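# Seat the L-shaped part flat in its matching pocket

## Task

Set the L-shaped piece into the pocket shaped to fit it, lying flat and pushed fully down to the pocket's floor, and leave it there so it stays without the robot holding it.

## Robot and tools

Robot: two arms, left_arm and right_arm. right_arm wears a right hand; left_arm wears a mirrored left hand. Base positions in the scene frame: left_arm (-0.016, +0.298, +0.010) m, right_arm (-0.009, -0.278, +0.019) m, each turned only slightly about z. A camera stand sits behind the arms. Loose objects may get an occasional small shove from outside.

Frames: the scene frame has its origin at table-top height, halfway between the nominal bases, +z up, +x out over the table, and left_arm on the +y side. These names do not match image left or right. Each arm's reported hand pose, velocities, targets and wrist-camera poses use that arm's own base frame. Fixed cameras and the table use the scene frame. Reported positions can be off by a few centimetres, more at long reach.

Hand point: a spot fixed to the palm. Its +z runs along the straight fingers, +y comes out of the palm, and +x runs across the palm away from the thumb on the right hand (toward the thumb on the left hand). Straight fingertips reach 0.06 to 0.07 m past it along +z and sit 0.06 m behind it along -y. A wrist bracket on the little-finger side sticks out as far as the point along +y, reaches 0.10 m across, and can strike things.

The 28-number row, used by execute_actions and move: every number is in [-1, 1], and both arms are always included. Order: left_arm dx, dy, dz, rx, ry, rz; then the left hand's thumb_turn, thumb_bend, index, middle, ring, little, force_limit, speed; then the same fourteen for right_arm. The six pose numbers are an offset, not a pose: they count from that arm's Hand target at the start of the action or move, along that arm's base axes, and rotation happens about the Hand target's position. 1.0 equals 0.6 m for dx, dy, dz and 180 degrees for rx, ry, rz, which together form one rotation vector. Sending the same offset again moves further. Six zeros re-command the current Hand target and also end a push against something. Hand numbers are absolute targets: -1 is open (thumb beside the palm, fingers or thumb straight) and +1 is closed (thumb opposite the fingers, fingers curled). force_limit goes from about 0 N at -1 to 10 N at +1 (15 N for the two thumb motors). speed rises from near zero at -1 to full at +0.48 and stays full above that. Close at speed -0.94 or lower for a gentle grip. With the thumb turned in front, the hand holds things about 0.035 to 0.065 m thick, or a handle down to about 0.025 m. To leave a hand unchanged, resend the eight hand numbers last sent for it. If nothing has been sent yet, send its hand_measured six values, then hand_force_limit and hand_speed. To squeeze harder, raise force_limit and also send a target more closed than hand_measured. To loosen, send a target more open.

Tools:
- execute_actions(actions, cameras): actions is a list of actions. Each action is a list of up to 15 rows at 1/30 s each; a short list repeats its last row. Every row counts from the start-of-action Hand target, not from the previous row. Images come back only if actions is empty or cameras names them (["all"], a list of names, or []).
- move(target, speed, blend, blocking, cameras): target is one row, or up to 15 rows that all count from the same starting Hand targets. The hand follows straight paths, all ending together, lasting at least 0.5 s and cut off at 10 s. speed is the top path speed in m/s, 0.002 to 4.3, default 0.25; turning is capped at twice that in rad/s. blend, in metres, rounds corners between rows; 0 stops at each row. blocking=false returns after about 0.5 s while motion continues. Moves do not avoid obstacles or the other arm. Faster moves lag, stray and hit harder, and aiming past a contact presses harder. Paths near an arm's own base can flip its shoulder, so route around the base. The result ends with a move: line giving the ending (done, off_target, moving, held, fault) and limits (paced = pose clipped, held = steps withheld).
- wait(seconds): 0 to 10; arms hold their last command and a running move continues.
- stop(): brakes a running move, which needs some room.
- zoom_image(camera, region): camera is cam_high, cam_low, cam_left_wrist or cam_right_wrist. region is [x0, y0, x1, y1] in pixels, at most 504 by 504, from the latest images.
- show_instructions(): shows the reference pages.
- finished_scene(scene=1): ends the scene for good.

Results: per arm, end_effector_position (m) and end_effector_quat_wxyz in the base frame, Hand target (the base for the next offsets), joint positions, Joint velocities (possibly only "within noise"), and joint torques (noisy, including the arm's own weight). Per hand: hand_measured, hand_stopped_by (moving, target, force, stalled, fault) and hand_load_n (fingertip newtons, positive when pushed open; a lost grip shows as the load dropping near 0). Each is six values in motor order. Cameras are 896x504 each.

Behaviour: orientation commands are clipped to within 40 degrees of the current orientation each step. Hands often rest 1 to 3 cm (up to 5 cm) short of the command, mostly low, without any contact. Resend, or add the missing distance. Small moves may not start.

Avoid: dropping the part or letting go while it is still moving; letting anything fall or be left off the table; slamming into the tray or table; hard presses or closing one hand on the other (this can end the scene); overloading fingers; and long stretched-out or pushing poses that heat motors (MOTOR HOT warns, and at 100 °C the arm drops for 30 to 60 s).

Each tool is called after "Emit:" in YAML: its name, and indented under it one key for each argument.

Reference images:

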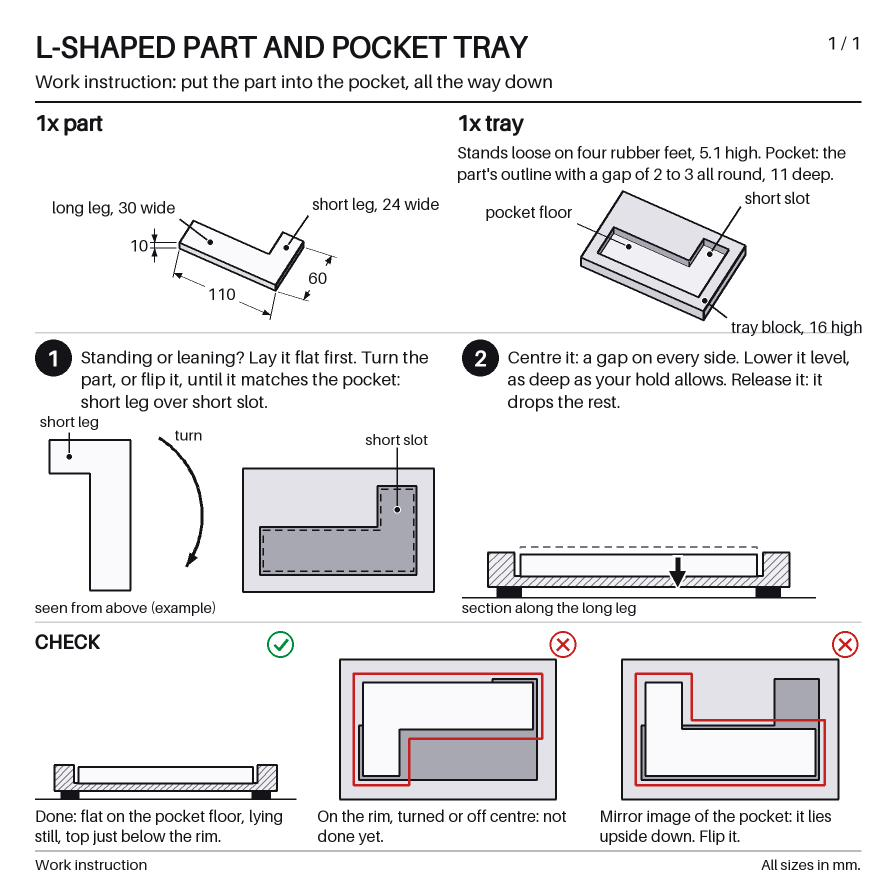

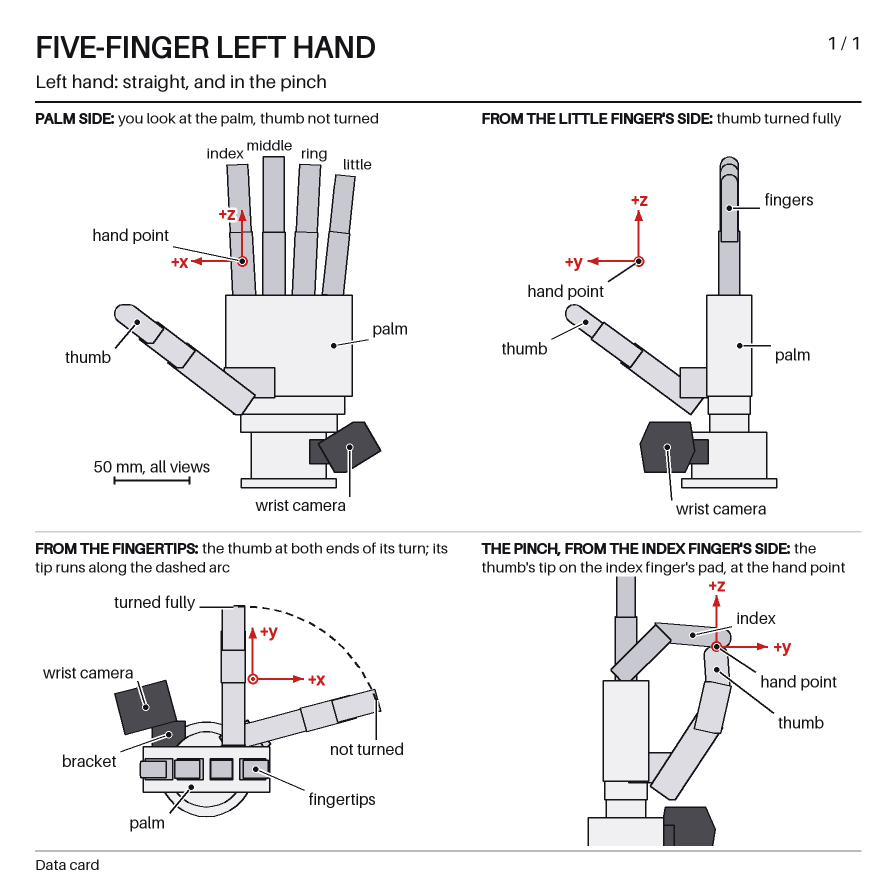

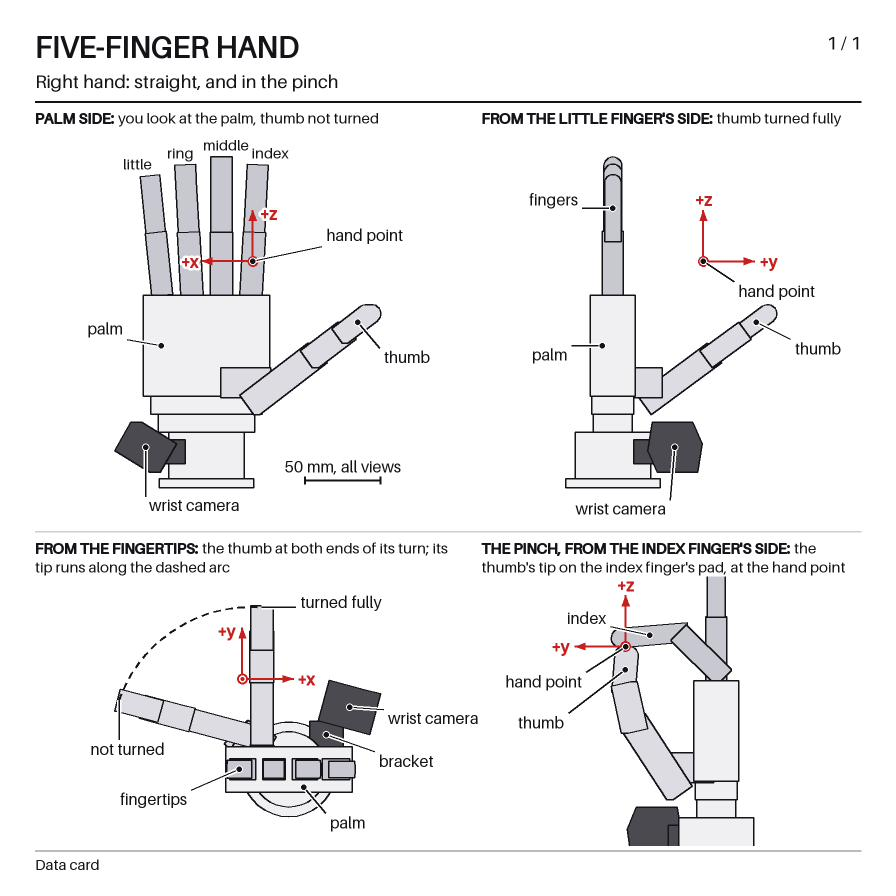

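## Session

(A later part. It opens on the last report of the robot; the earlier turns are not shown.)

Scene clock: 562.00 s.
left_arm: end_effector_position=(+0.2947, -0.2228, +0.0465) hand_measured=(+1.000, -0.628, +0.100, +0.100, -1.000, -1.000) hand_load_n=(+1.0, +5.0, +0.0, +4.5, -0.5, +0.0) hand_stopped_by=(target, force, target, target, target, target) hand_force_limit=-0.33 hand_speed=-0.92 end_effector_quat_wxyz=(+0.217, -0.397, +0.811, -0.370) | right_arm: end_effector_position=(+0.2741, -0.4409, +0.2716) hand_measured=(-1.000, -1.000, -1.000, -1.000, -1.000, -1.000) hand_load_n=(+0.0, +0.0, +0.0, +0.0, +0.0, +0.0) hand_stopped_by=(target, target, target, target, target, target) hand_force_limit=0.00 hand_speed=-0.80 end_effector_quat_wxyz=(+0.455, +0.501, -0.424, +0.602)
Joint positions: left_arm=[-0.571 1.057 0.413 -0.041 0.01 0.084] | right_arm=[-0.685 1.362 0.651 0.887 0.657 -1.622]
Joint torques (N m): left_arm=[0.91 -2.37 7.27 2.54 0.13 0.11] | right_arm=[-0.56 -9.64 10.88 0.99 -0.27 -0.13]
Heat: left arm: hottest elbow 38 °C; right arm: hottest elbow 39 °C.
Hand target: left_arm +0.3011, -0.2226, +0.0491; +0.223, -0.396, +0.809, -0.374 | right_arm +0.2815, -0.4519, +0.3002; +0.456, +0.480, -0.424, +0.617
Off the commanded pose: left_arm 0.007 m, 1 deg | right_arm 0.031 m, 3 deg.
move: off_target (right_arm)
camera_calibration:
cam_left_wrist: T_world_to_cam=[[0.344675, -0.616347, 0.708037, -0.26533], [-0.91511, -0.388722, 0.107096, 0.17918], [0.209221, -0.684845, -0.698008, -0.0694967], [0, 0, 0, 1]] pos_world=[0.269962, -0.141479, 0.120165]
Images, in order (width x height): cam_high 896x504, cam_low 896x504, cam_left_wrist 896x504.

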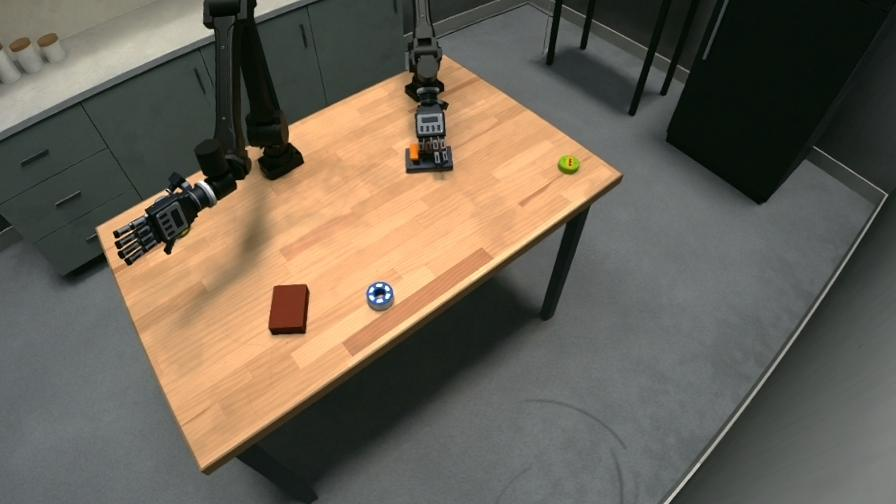

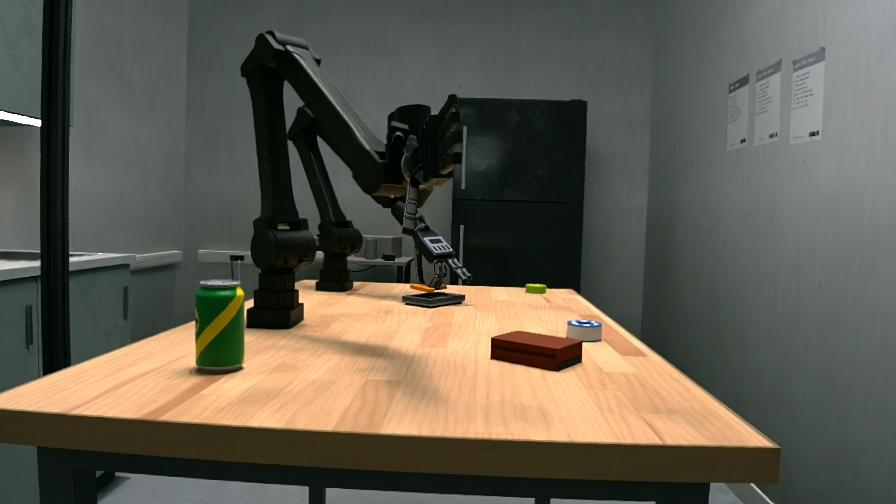

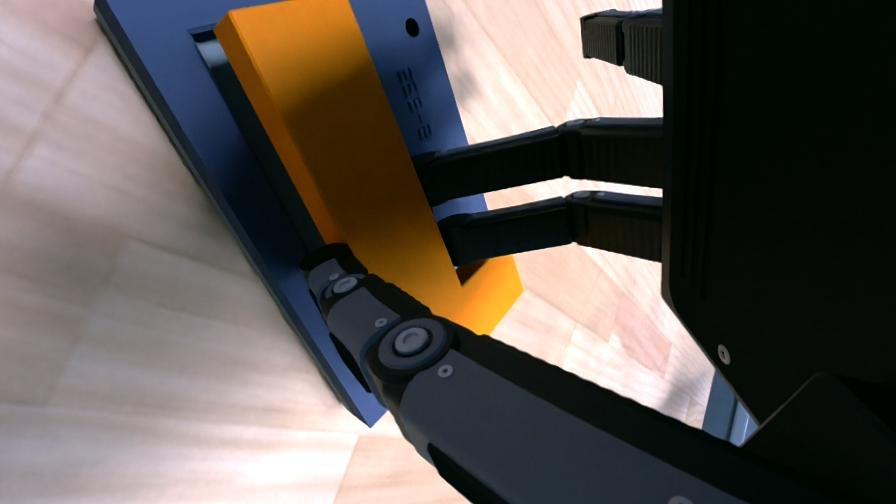

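Emit:
zoom_image:
  camera: "cam_left_wrist"
  region: [280, 330, 430, 450]

Emit:
zoom_image:
  camera: "cam_left_wrist"
  region: [80, 0, 360, 120]

Emit:
zoom_image:
  camera: "cam_left_wrist"
  region: [400, 100, 560, 350]

Scaled by 3.360 from the camera's 896x504 image, which has a finer 1280x720 frame.

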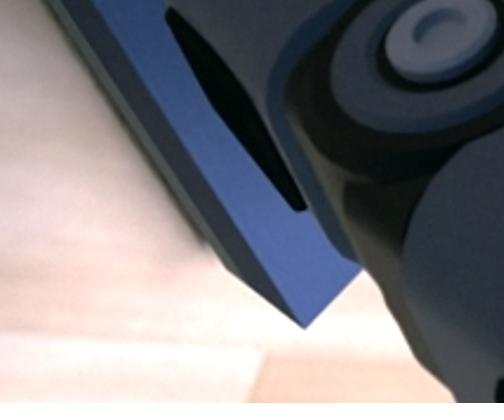

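Scaled by 1.800 from the camera's 896x504 image, which has a finer 1280x720 frame.

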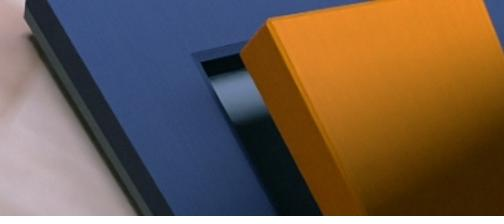

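Scaled by 2.016 from the camera's 896x504 image, which has a finer 1280x720 frame.

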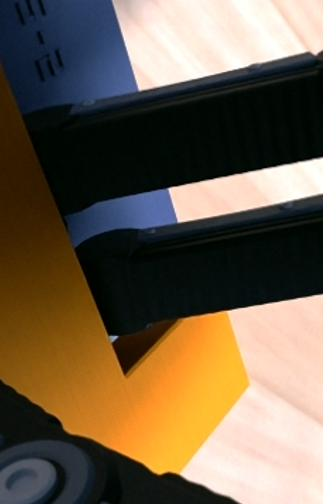

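Emit:
zoom_image:
  camera: "cam_low"
  region: [398, 275, 470, 312]

Scaled by 7.000 from the camera's 896x504 image, which has a finer 1280x720 frame.

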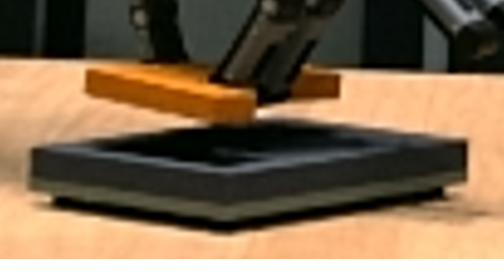

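Emit:
move:
  target: [0.0083,-0.0005,-0.015,-0.0049,-0.0169,0, 1,-0.42,0.1,0.1,-1,-1,-0.33,-0.92, 0,0,0,0,0,0,-1,-1,-1,-1,-1,-1,0,-0.8]
  speed: 0.05
  cameras: ["cam_high","cam_low","cam_left_wrist"]

Emit:
zoom_image:
  camera: "cam_left_wrist"
  region: [80, 0, 360, 120]

Emit:
zoom_image:
  camera: "cam_left_wrist"
  region: [280, 280, 560, 450]

Emit:
zoom_image:
  camera: "cam_high"
  region: [398, 130, 468, 185]

Emit:
zoom_image:
  camera: "cam_low"
  region: [398, 275, 470, 312]

Scene clock: 609.53 s.
left_arm: end_effector_position=(+0.3004, -0.2246, +0.0400) hand_measured=(+1.000, -0.628, +0.100, +0.100, -1.000, -1.000) hand_load_n=(+1.0, +4.5, +0.0, +4.5, +0.0, +0.0) hand_stopped_by=(target, force, target, target, target, target) hand_force_limit=-0.33 hand_speed=-0.92 end_effector_quat_wxyz=(+0.235, -0.388, +0.801, -0.390) | right_arm: end_effector_position=(+0.2741, -0.4409, +0.2716) hand_measured=(-1.000, -1.000, -1.000, -1.000, -1.000, -1.000) hand_load_n=(+0.0, +0.0, +0.0, +0.0, +0.0, +0.0) hand_stopped_by=(target, target, target, target, target, target) hand_force_limit=0.00 hand_speed=-0.80 end_effector_quat_wxyz=(+0.455, +0.501, -0.424, +0.602)
Joint positions: left_arm=[-0.571 1.081 0.372 0.083 0.006 0.095] | right_arm=[-0.685 1.362 0.651 0.887 0.657 -1.622]
Joint torques (N m): left_arm=[0.91 -2.02 6.86 2.61 -0.06 0.1] | right_arm=[-0.67 -9.76 10.89 1.02 -0.28 -0.13]
Heat: left arm: hottest elbow 37 °C; right arm: hottest elbow 39 °C.
Hand target: left_arm +0.3061, -0.2229, +0.0402; +0.241, -0.387, +0.799, -0.391 | right_arm +0.2815, -0.4519, +0.3002; +0.456, +0.480, -0.424, +0.617
Off the commanded pose: left_arm 0.006 m, 1 deg | right_arm 0.031 m, 3 deg.
move: off_target (right_arm)
camera_calibration:
cam_left_wrist: T_world_to_cam=[[0.301425, -0.601606, 0.739738, -0.24884], [-0.921336, -0.383547, 0.0634946, 0.189254], [0.245526, -0.700687, -0.669892, -0.0919957], [0, 0, 0, 1]] pos_world=[0.271961, -0.141576, 0.110433]
Images, in order (width x height): cam_high 896x504, cam_low 896x504, cam_left_wrist 896x504.

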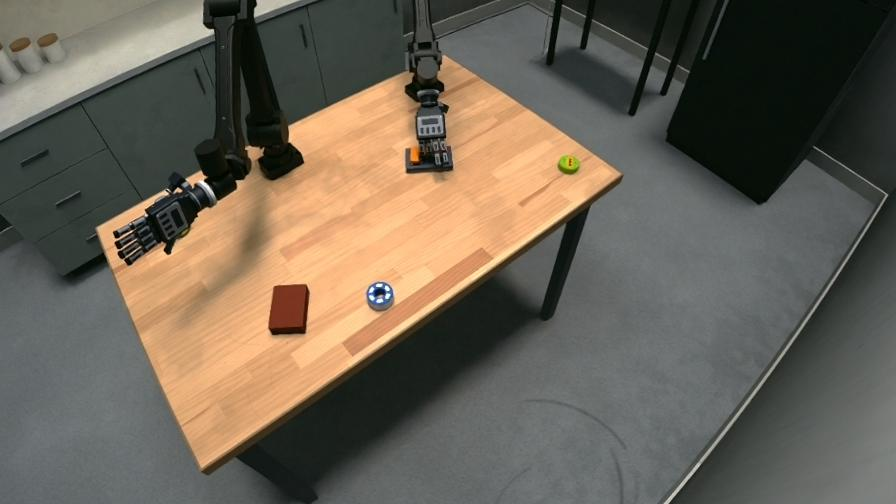

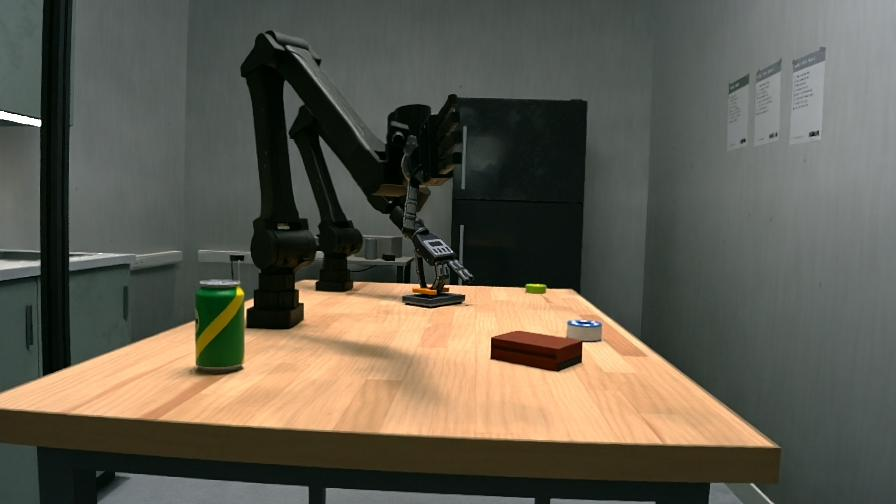

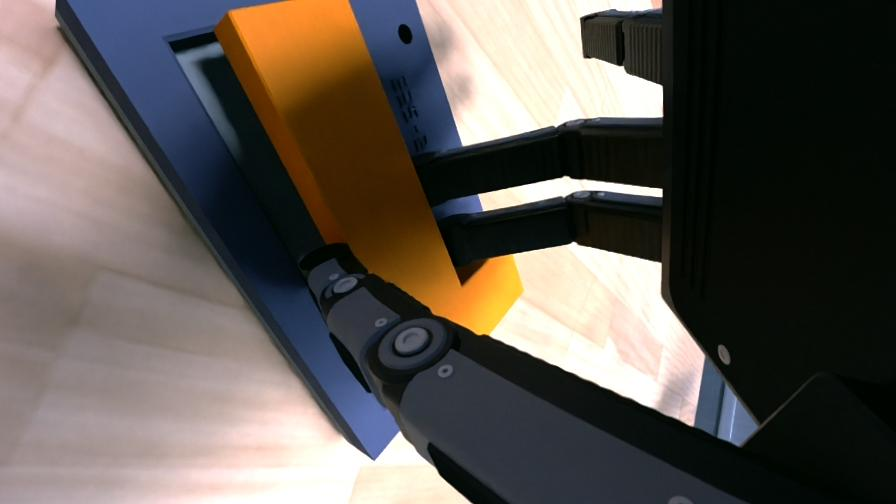

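Scaled by 1.800 from the camera's 896x504 image, which has a finer 1280x720 frame.

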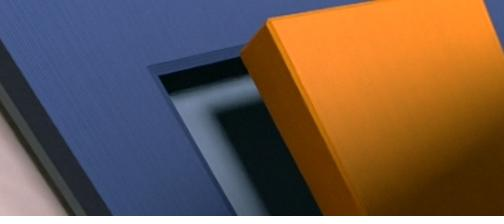

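Scaled by 1.800 from the camera's 896x504 image, which has a finer 1280x720 frame.

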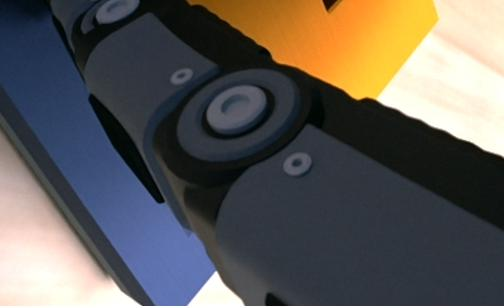

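Scaled by 7.200 from the camera's 896x504 image, which has a finer 1280x720 frame.

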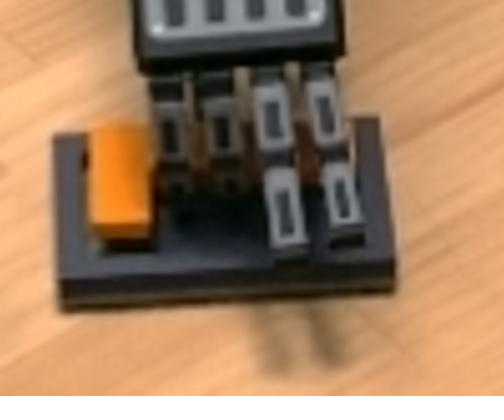

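Scaled by 7.000 from the camera's 896x504 image, which has a finer 1280x720 frame.

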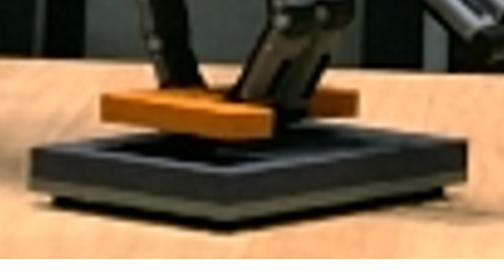

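Emit:
move:
  target: [-0.0055,0.0038,-0.007,0.0044,-0.003,0.0044, 1,-0.42,0.1,0.1,-1,-1,-0.33,-0.92, 0,0,0,0,0,0,-1,-1,-1,-1,-1,-1,0,-0.8]
  speed: 0.04
  cameras: ["cam_high","cam_low","cam_left_wrist"]

Emit:
zoom_image:
  camera: "cam_left_wrist"
  region: [120, 0, 400, 160]

Emit:
zoom_image:
  camera: "cam_high"
  region: [398, 135, 463, 180]

Emit:
zoom_image:
  camera: "cam_low"
  region: [398, 275, 470, 312]

Scene clock: 638.60 s.
left_arm: end_effector_position=(+0.3009, -0.2170, +0.0348) hand_measured=(+1.000, -0.628, +0.100, +0.100, -1.000, -1.000) hand_load_n=(+1.0, +5.0, +0.0, +4.5, +0.0, +0.0) hand_stopped_by=(target, force, target, target, target, target) hand_force_limit=-0.33 hand_speed=-0.92 end_effector_quat_wxyz=(+0.247, -0.395, +0.799, -0.381) | right_arm: end_effector_position=(+0.2741, -0.4409, +0.2716) hand_measured=(-1.000, -1.000, -1.000, -1.000, -1.000, -1.000) hand_load_n=(+0.0, +0.0, +0.0, +0.0, +0.0, +0.0) hand_stopped_by=(target, target, target, target, target, target) hand_force_limit=0.00 hand_speed=-0.80 end_effector_quat_wxyz=(+0.455, +0.501, -0.424, +0.602)
Joint positions: left_arm=[-0.571 1.081 0.357 0.096 -0.029 0.096] | right_arm=[-0.685 1.362 0.651 0.887 0.657 -1.622]
Joint torques (N m): left_arm=[-0.62 -2.2 6.76 2.62 -0.08 0.06] | right_arm=[-0.85 -9.82 10.91 1.03 -0.26 -0.12]
Heat: left arm: hottest elbow 38 °C; right arm: hottest elbow 40 °C.
Hand target: left_arm +0.3028, -0.2206, +0.0360; +0.251, -0.389, +0.798, -0.385 | right_arm +0.2815, -0.4519, +0.3002; +0.456, +0.480, -0.424, +0.617
Off the commanded pose: left_arm 0.004 m, 1 deg | right_arm 0.031 m, 3 deg.
move: off_target (right_arm)
camera_calibration:
cam_left_wrist: T_world_to_cam=[[0.311407, -0.606692, 0.731403, -0.244351], [-0.91089, -0.409865, 0.0478478, 0.184661], [0.270747, -0.681128, -0.680265, -0.0932706], [0, 0, 0, 1]] pos_world=[0.269552, -0.136089, 0.106435]
Images, in order (width x height): cam_high 896x504, cam_low 896x504, cam_left_wrist 896x504.

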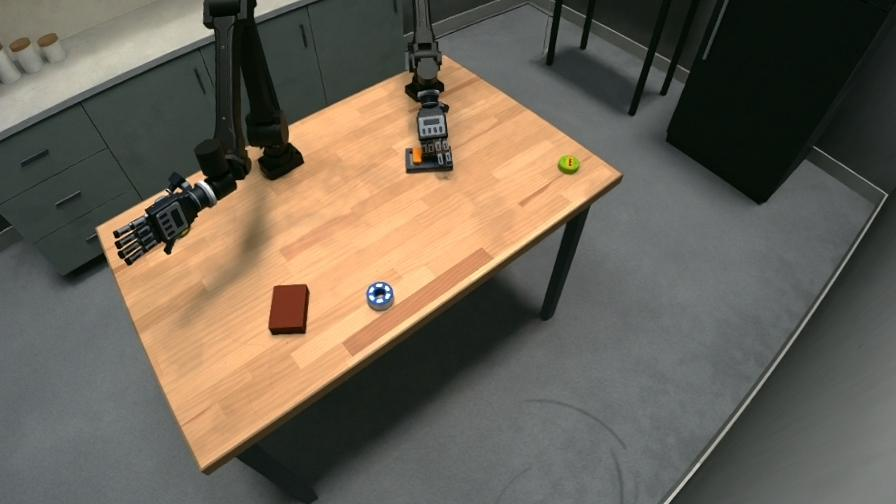

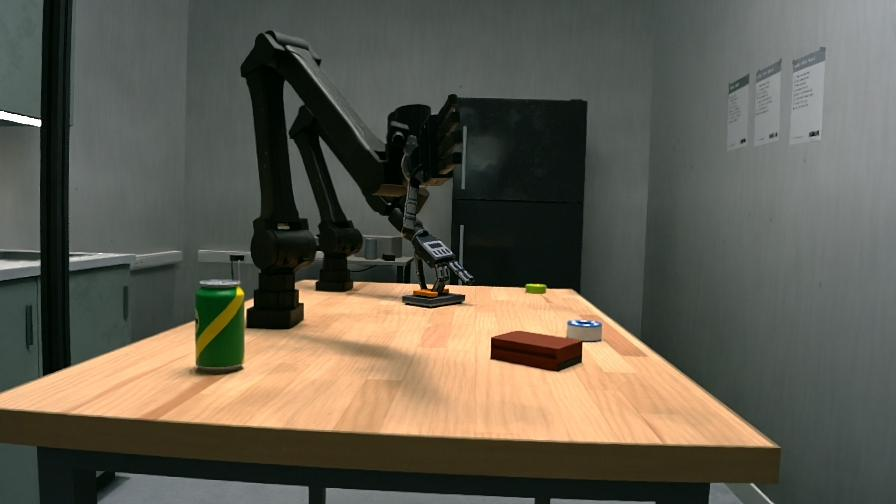

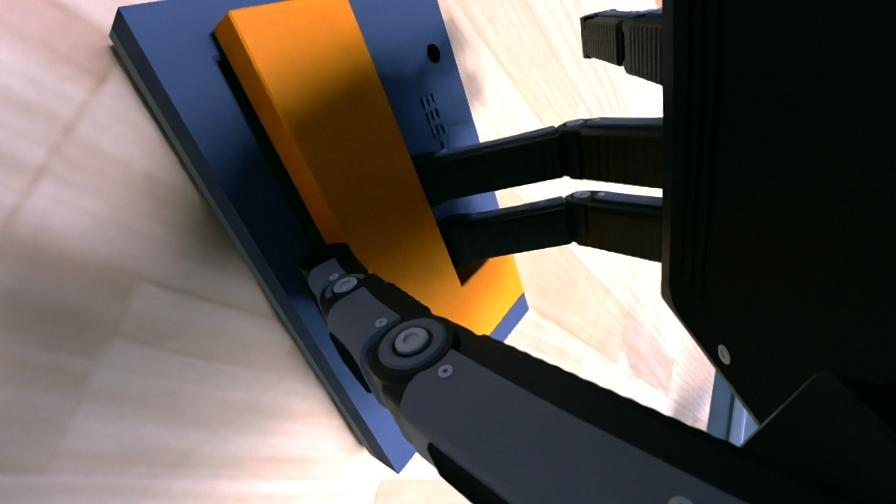

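Scaled by 1.800 from the camera's 896x504 image, which has a finer 1280x720 frame.

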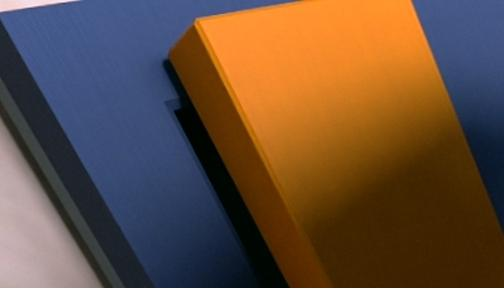

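Scaled by 7.754 from the camera's 896x504 image, which has a finer 1280x720 frame.

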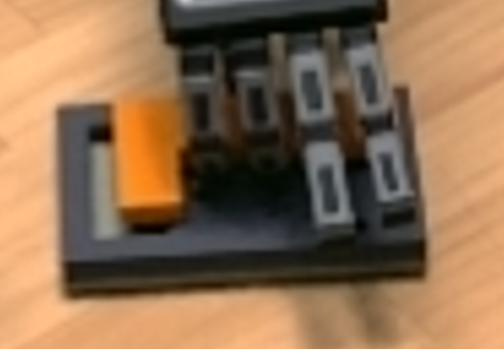

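Scaled by 7.000 from the camera's 896x504 image, which has a finer 1280x720 frame.

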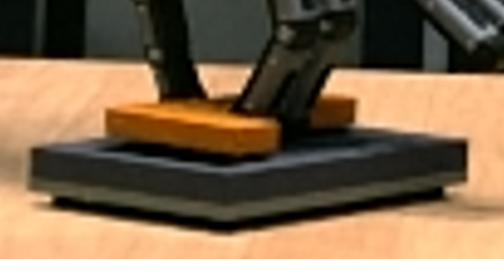

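Emit:
move:
  target: [-0.0075,-0.008,0.0,0,0,0, 1,-0.42,0.1,0.1,-1,-1,-0.33,-0.92, 0,0,0,0,0,0,-1,-1,-1,-1,-1,-1,0,-0.8]
  speed: 0.04
  cameras: ["cam_high","cam_low","cam_left_wrist"]

Emit:
zoom_image:
  camera: "cam_left_wrist"
  region: [120, 0, 400, 160]

Emit:
zoom_image:
  camera: "cam_high"
  region: [398, 135, 463, 180]

Emit:
zoom_image:
  camera: "cam_low"
  region: [398, 275, 470, 312]

Scene clock: 662.33 s.
left_arm: end_effector_position=(+0.2981, -0.2210, +0.0346) hand_measured=(+1.000, -0.628, +0.100, +0.100, -1.000, -1.000) hand_load_n=(+1.5, +5.0, +0.0, +4.5, +0.0, +0.0) hand_stopped_by=(target, force, target, target, target, target) hand_force_limit=-0.33 hand_speed=-0.92 end_effector_quat_wxyz=(+0.251, -0.390, +0.801, -0.379) | right_arm: end_effector_position=(+0.2741, -0.4409, +0.2716) hand_measured=(-1.000, -1.000, -1.000, -1.000, -1.000, -1.000) hand_load_n=(+0.0, +0.0, +0.0, +0.0, +0.0, +0.0) hand_stopped_by=(target, target, target, target, target, target) hand_force_limit=0.00 hand_speed=-0.80 end_effector_quat_wxyz=(+0.455, +0.501, -0.424, +0.602)
Joint positions: left_arm=[-0.595 1.081 0.357 0.096 -0.049 0.095] | right_arm=[-0.685 1.362 0.651 0.887 0.657 -1.622]
Joint torques (N m): left_arm=[-0.73 -2.49 6.58 2.5 -0.1 -0.11] | right_arm=[-0.56 -9.76 10.84 0.99 -0.28 -0.12]
Heat: left arm: hottest elbow 37 °C; right arm: hottest elbow 40 °C.
Hand target: left_arm +0.2983, -0.2254, +0.0360; +0.250, -0.389, +0.798, -0.385 | right_arm +0.2815, -0.4519, +0.3002; +0.456, +0.480, -0.424, +0.617
Off the commanded pose: left_arm 0.005 m, 1 deg | right_arm 0.031 m, 3 deg.
move: off_target (right_arm)
camera_calibration:
cam_left_wrist: T_world_to_cam=[[0.302488, -0.615794, 0.727529, -0.245018], [-0.913983, -0.40396, 0.0380917, 0.183039], [0.270436, -0.676472, -0.685018, -0.0940857], [0, 0, 0, 1]] pos_world=[0.266853, -0.140586, 0.106835]
Images, in order (width x height): cam_high 896x504, cam_low 896x504, cam_left_wrist 896x504.

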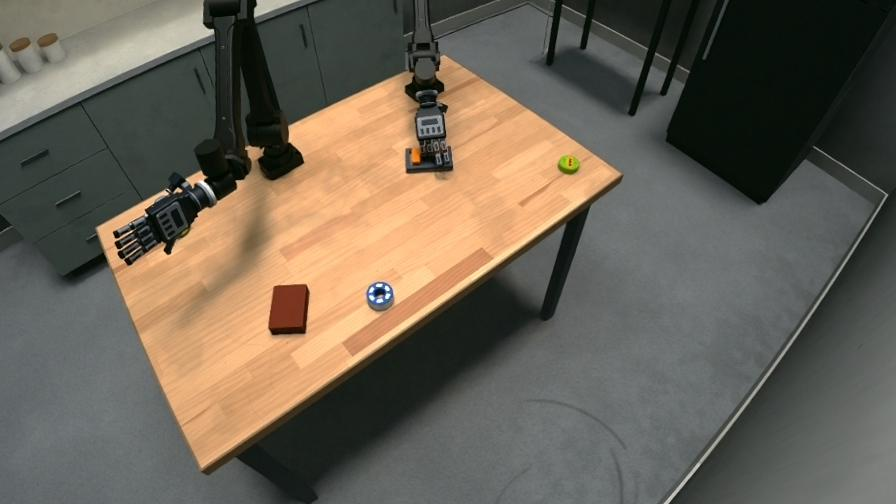

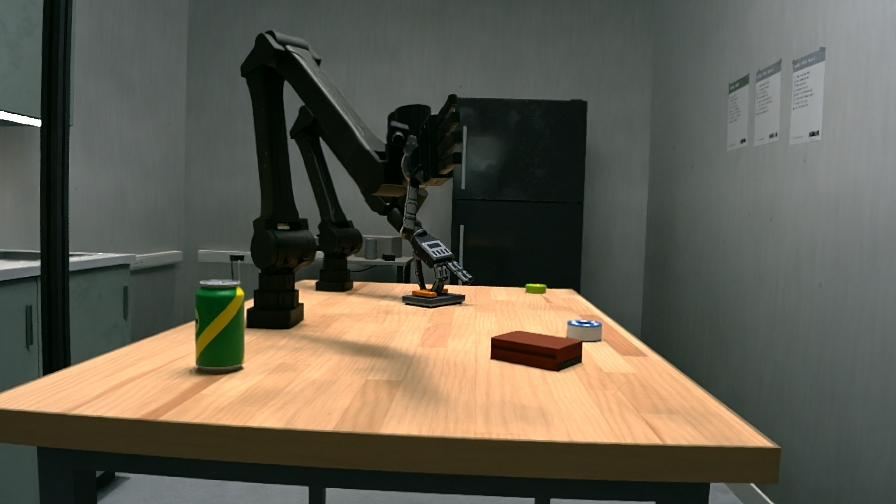

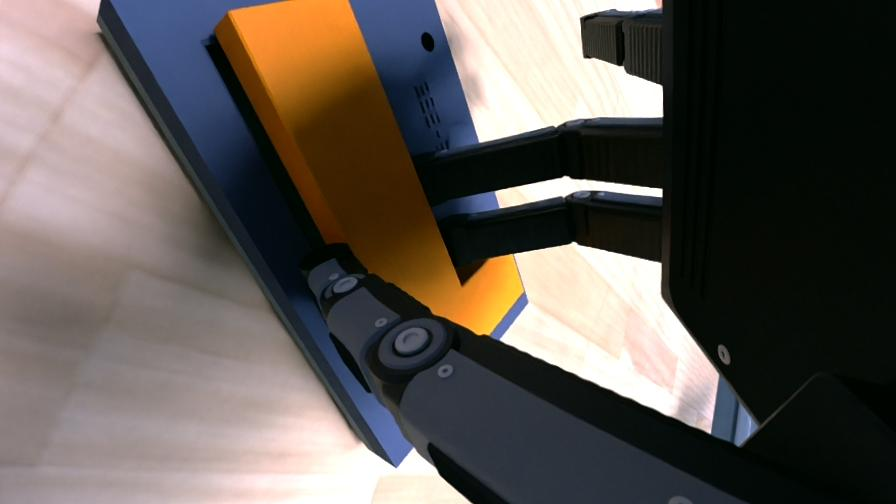

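Scaled by 1.800 from the camera's 896x504 image, which has a finer 1280x720 frame.

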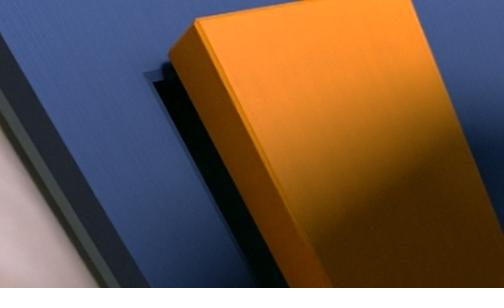

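Scaled by 7.754 from the camera's 896x504 image, which has a finer 1280x720 frame.

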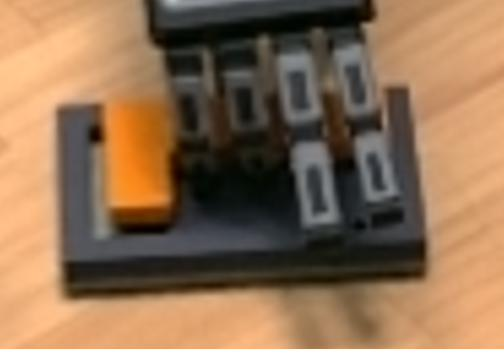

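Scaled by 7.000 from the camera's 896x504 image, which has a finer 1280x720 frame.

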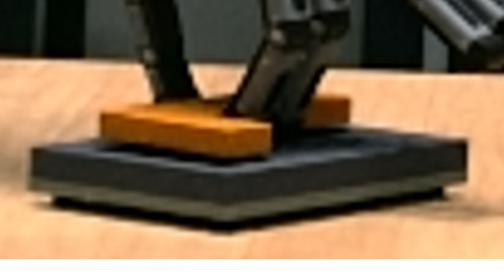

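Emit:
move:
  target: [-0.0037,-0.0052,0.0,0,0,0, 1,-0.42,0.1,0.1,-1,-1,-0.33,-0.92, 0,0,0,0,0,0,-1,-1,-1,-1,-1,-1,0,-0.8]
  speed: 0.04
  cameras: ["cam_high","cam_low","cam_left_wrist"]

Emit:
zoom_image:
  camera: "cam_left_wrist"
  region: [120, 0, 400, 160]

Emit:
zoom_image:
  camera: "cam_high"
  region: [398, 135, 463, 180]

Emit:
zoom_image:
  camera: "cam_low"
  region: [398, 275, 470, 312]

Scene clock: 688.67 s.
left_arm: end_effector_position=(+0.2961, -0.2240, +0.0346) hand_measured=(+1.000, -0.628, +0.100, +0.100, -1.000, -1.000) hand_load_n=(+1.0, +5.0, +0.0, +4.5, +0.0, +0.0) hand_stopped_by=(target, force, target, target, target, target) hand_force_limit=-0.33 hand_speed=-0.92 end_effector_quat_wxyz=(+0.251, -0.390, +0.801, -0.379) | right_arm: end_effector_position=(+0.2741, -0.4409, +0.2716) hand_measured=(-1.000, -1.000, -1.000, -1.000, -1.000, -1.000) hand_load_n=(+0.0, +0.0, +0.0, +0.0, +0.0, +0.0) hand_stopped_by=(target, target, target, target, target, target) hand_force_limit=0.00 hand_speed=-0.80 end_effector_quat_wxyz=(+0.455, +0.501, -0.424, +0.602)
Joint positions: left_arm=[-0.61 1.081 0.357 0.096 -0.062 0.087] | right_arm=[-0.685 1.362 0.651 0.887 0.657 -1.622]
Joint torques (N m): left_arm=[-0.73 -2.49 6.6 2.48 -0.11 -0.11] | right_arm=[-0.73 -9.47 10.86 0.98 -0.27 -0.13]
Heat: left arm: hottest elbow 37 °C; right arm: hottest elbow 40 °C.
Hand target: left_arm +0.2961, -0.2285, +0.0360; +0.250, -0.389, +0.798, -0.385 | right_arm +0.2815, -0.4519, +0.3002; +0.456, +0.480, -0.424, +0.617
Off the commanded pose: left_arm 0.005 m, 1 deg | right_arm 0.031 m, 3 deg.
move: off_target (right_arm)
camera_calibration:
cam_left_wrist: T_world_to_cam=[[0.302127, -0.61585, 0.727632, -0.246183], [-0.91392, -0.404167, 0.0374008, 0.180026], [0.271051, -0.676298, -0.684947, -0.0957199], [0, 0, 0, 1]] pos_world=[0.264853, -0.143586, 0.106835]
Images, in order (width x height): cam_high 896x504, cam_low 896x504, cam_left_wrist 896x504.

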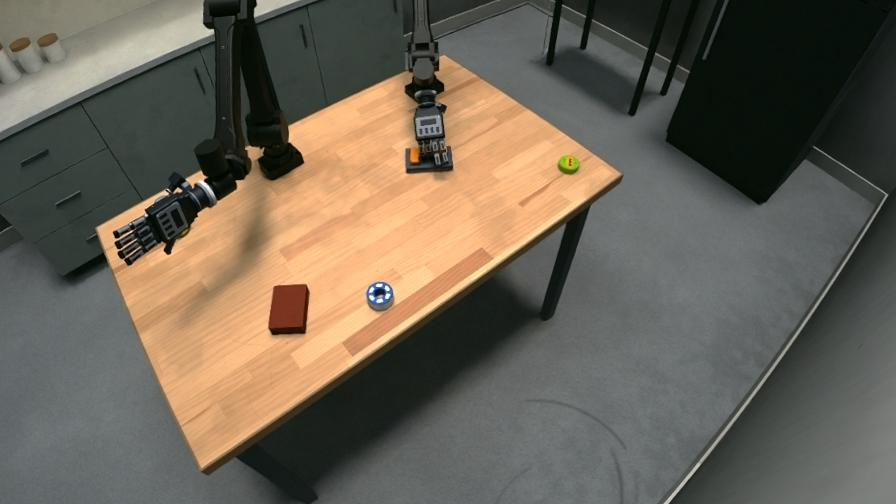

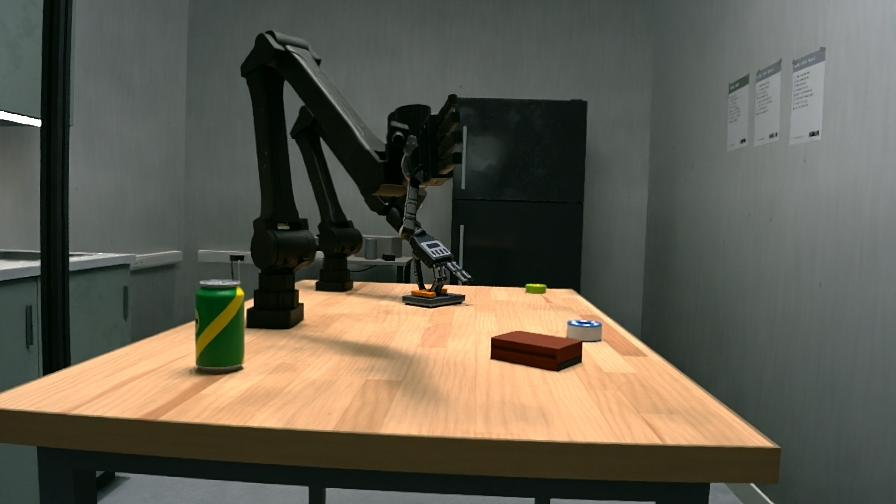

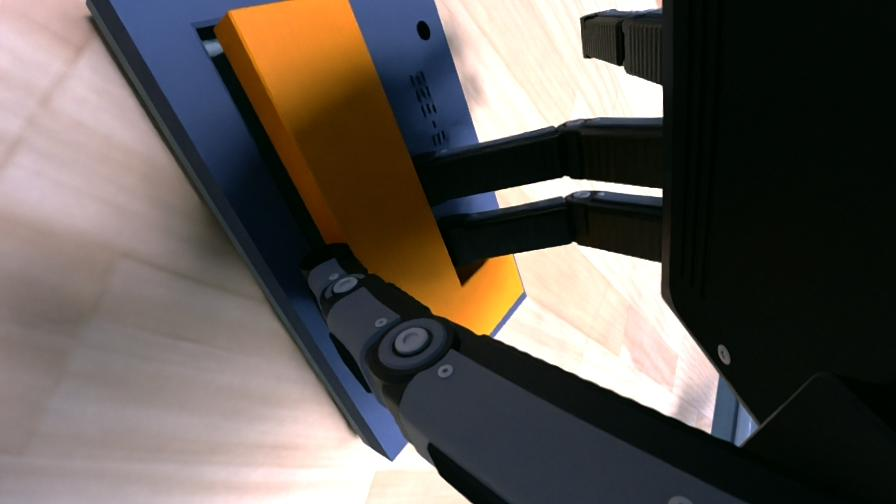

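Scaled by 1.800 from the camera's 896x504 image, which has a finer 1280x720 frame.

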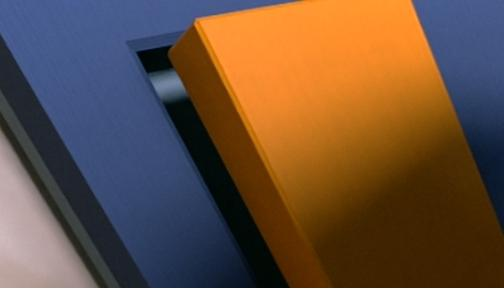

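Scaled by 7.754 from the camera's 896x504 image, which has a finer 1280x720 frame.

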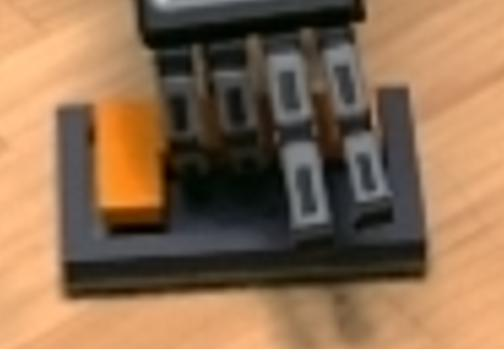

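Scaled by 7.000 from the camera's 896x504 image, which has a finer 1280x720 frame.

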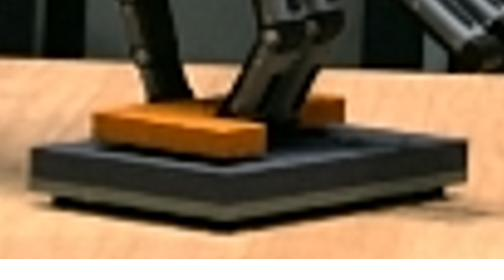

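Emit:
move:
  target: [0.0,0.0,-0.006,0,0,0, 1,-0.42,0.1,0.1,-1,-1,-0.33,-0.92, 0,0,0,0,0,0,-1,-1,-1,-1,-1,-1,0,-0.8]
  speed: 0.03
  cameras: ["cam_high","cam_low","cam_left_wrist"]

Emit:
zoom_image:
  camera: "cam_left_wrist"
  region: [120, 0, 400, 160]

Emit:
zoom_image:
  camera: "cam_low"
  region: [398, 275, 470, 312]

Scene clock: 701.70 s.
left_arm: end_effector_position=(+0.2955, -0.2236, +0.0324) hand_measured=(+1.000, -0.628, +0.100, +0.100, -1.000, -1.000) hand_load_n=(+1.0, +5.0, +0.0, +4.5, +0.0, +0.0) hand_stopped_by=(target, force, target, target, target, target) hand_force_limit=-0.33 hand_speed=-0.92 end_effector_quat_wxyz=(+0.252, -0.389, +0.800, -0.381) | right_arm: end_effector_position=(+0.2741, -0.4409, +0.2716) hand_measured=(-1.000, -1.000, -1.000, -1.000, -1.000, -1.000) hand_load_n=(+0.0, +0.0, +0.5, +0.5, +0.0, +0.0) hand_stopped_by=(target, target, target, target, target, target) hand_force_limit=0.00 hand_speed=-0.80 end_effector_quat_wxyz=(+0.455, +0.501, -0.424, +0.602)
Joint positions: left_arm=[-0.61 1.085 0.35 0.111 -0.062 0.086] | right_arm=[-0.685 1.362 0.651 0.887 0.657 -1.622]
Joint torques (N m): left_arm=[-0.79 -1.85 6.67 2.58 -0.1 -0.1] | right_arm=[-0.56 -9.58 10.82 0.96 -0.28 -0.14]
Heat: left arm: hottest elbow 37 °C; right arm: hottest elbow 40 °C.
Hand target: left_arm +0.2960, -0.2284, +0.0323; +0.250, -0.389, +0.798, -0.385 | right_arm +0.2815, -0.4519, +0.3002; +0.456, +0.480, -0.424, +0.617
Off the commanded pose: left_arm 0.005 m, 1 deg | right_arm 0.031 m, 3 deg.
move: off_target (right_arm)
camera_calibration:
cam_left_wrist: T_world_to_cam=[[0.300606, -0.614293, 0.729576, -0.243465], [-0.913884, -0.40437, 0.0360726, 0.179687], [0.272859, -0.677591, -0.682948, -0.0976812], [0, 0, 0, 1]] pos_world=[0.264053, -0.143086, 0.104433]
Images, in order (width x height): cam_high 896x504, cam_low 896x504, cam_left_wrist 896x504.

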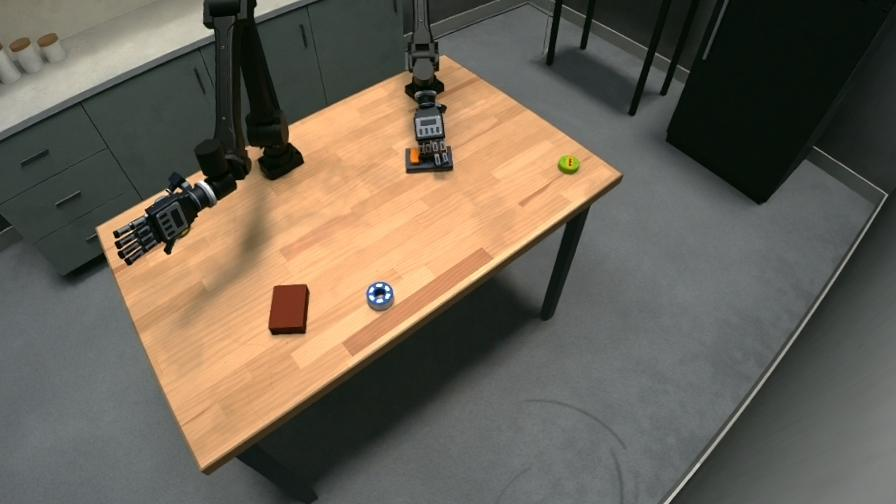

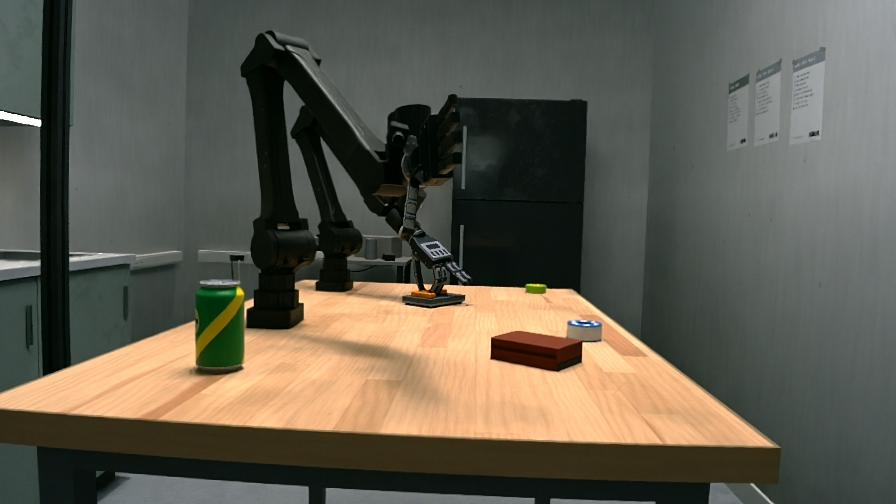

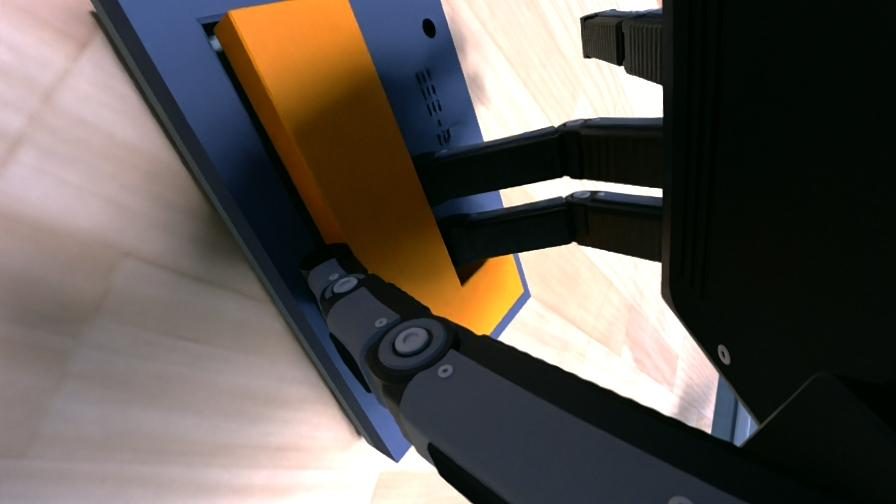

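Scaled by 1.800 from the camera's 896x504 image, which has a finer 1280x720 frame.

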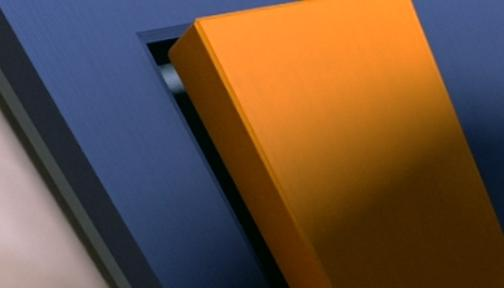

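Scaled by 7.000 from the camera's 896x504 image, which has a finer 1280x720 frame.

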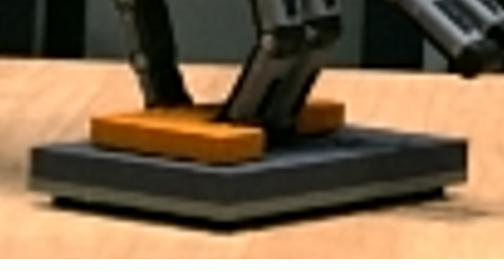

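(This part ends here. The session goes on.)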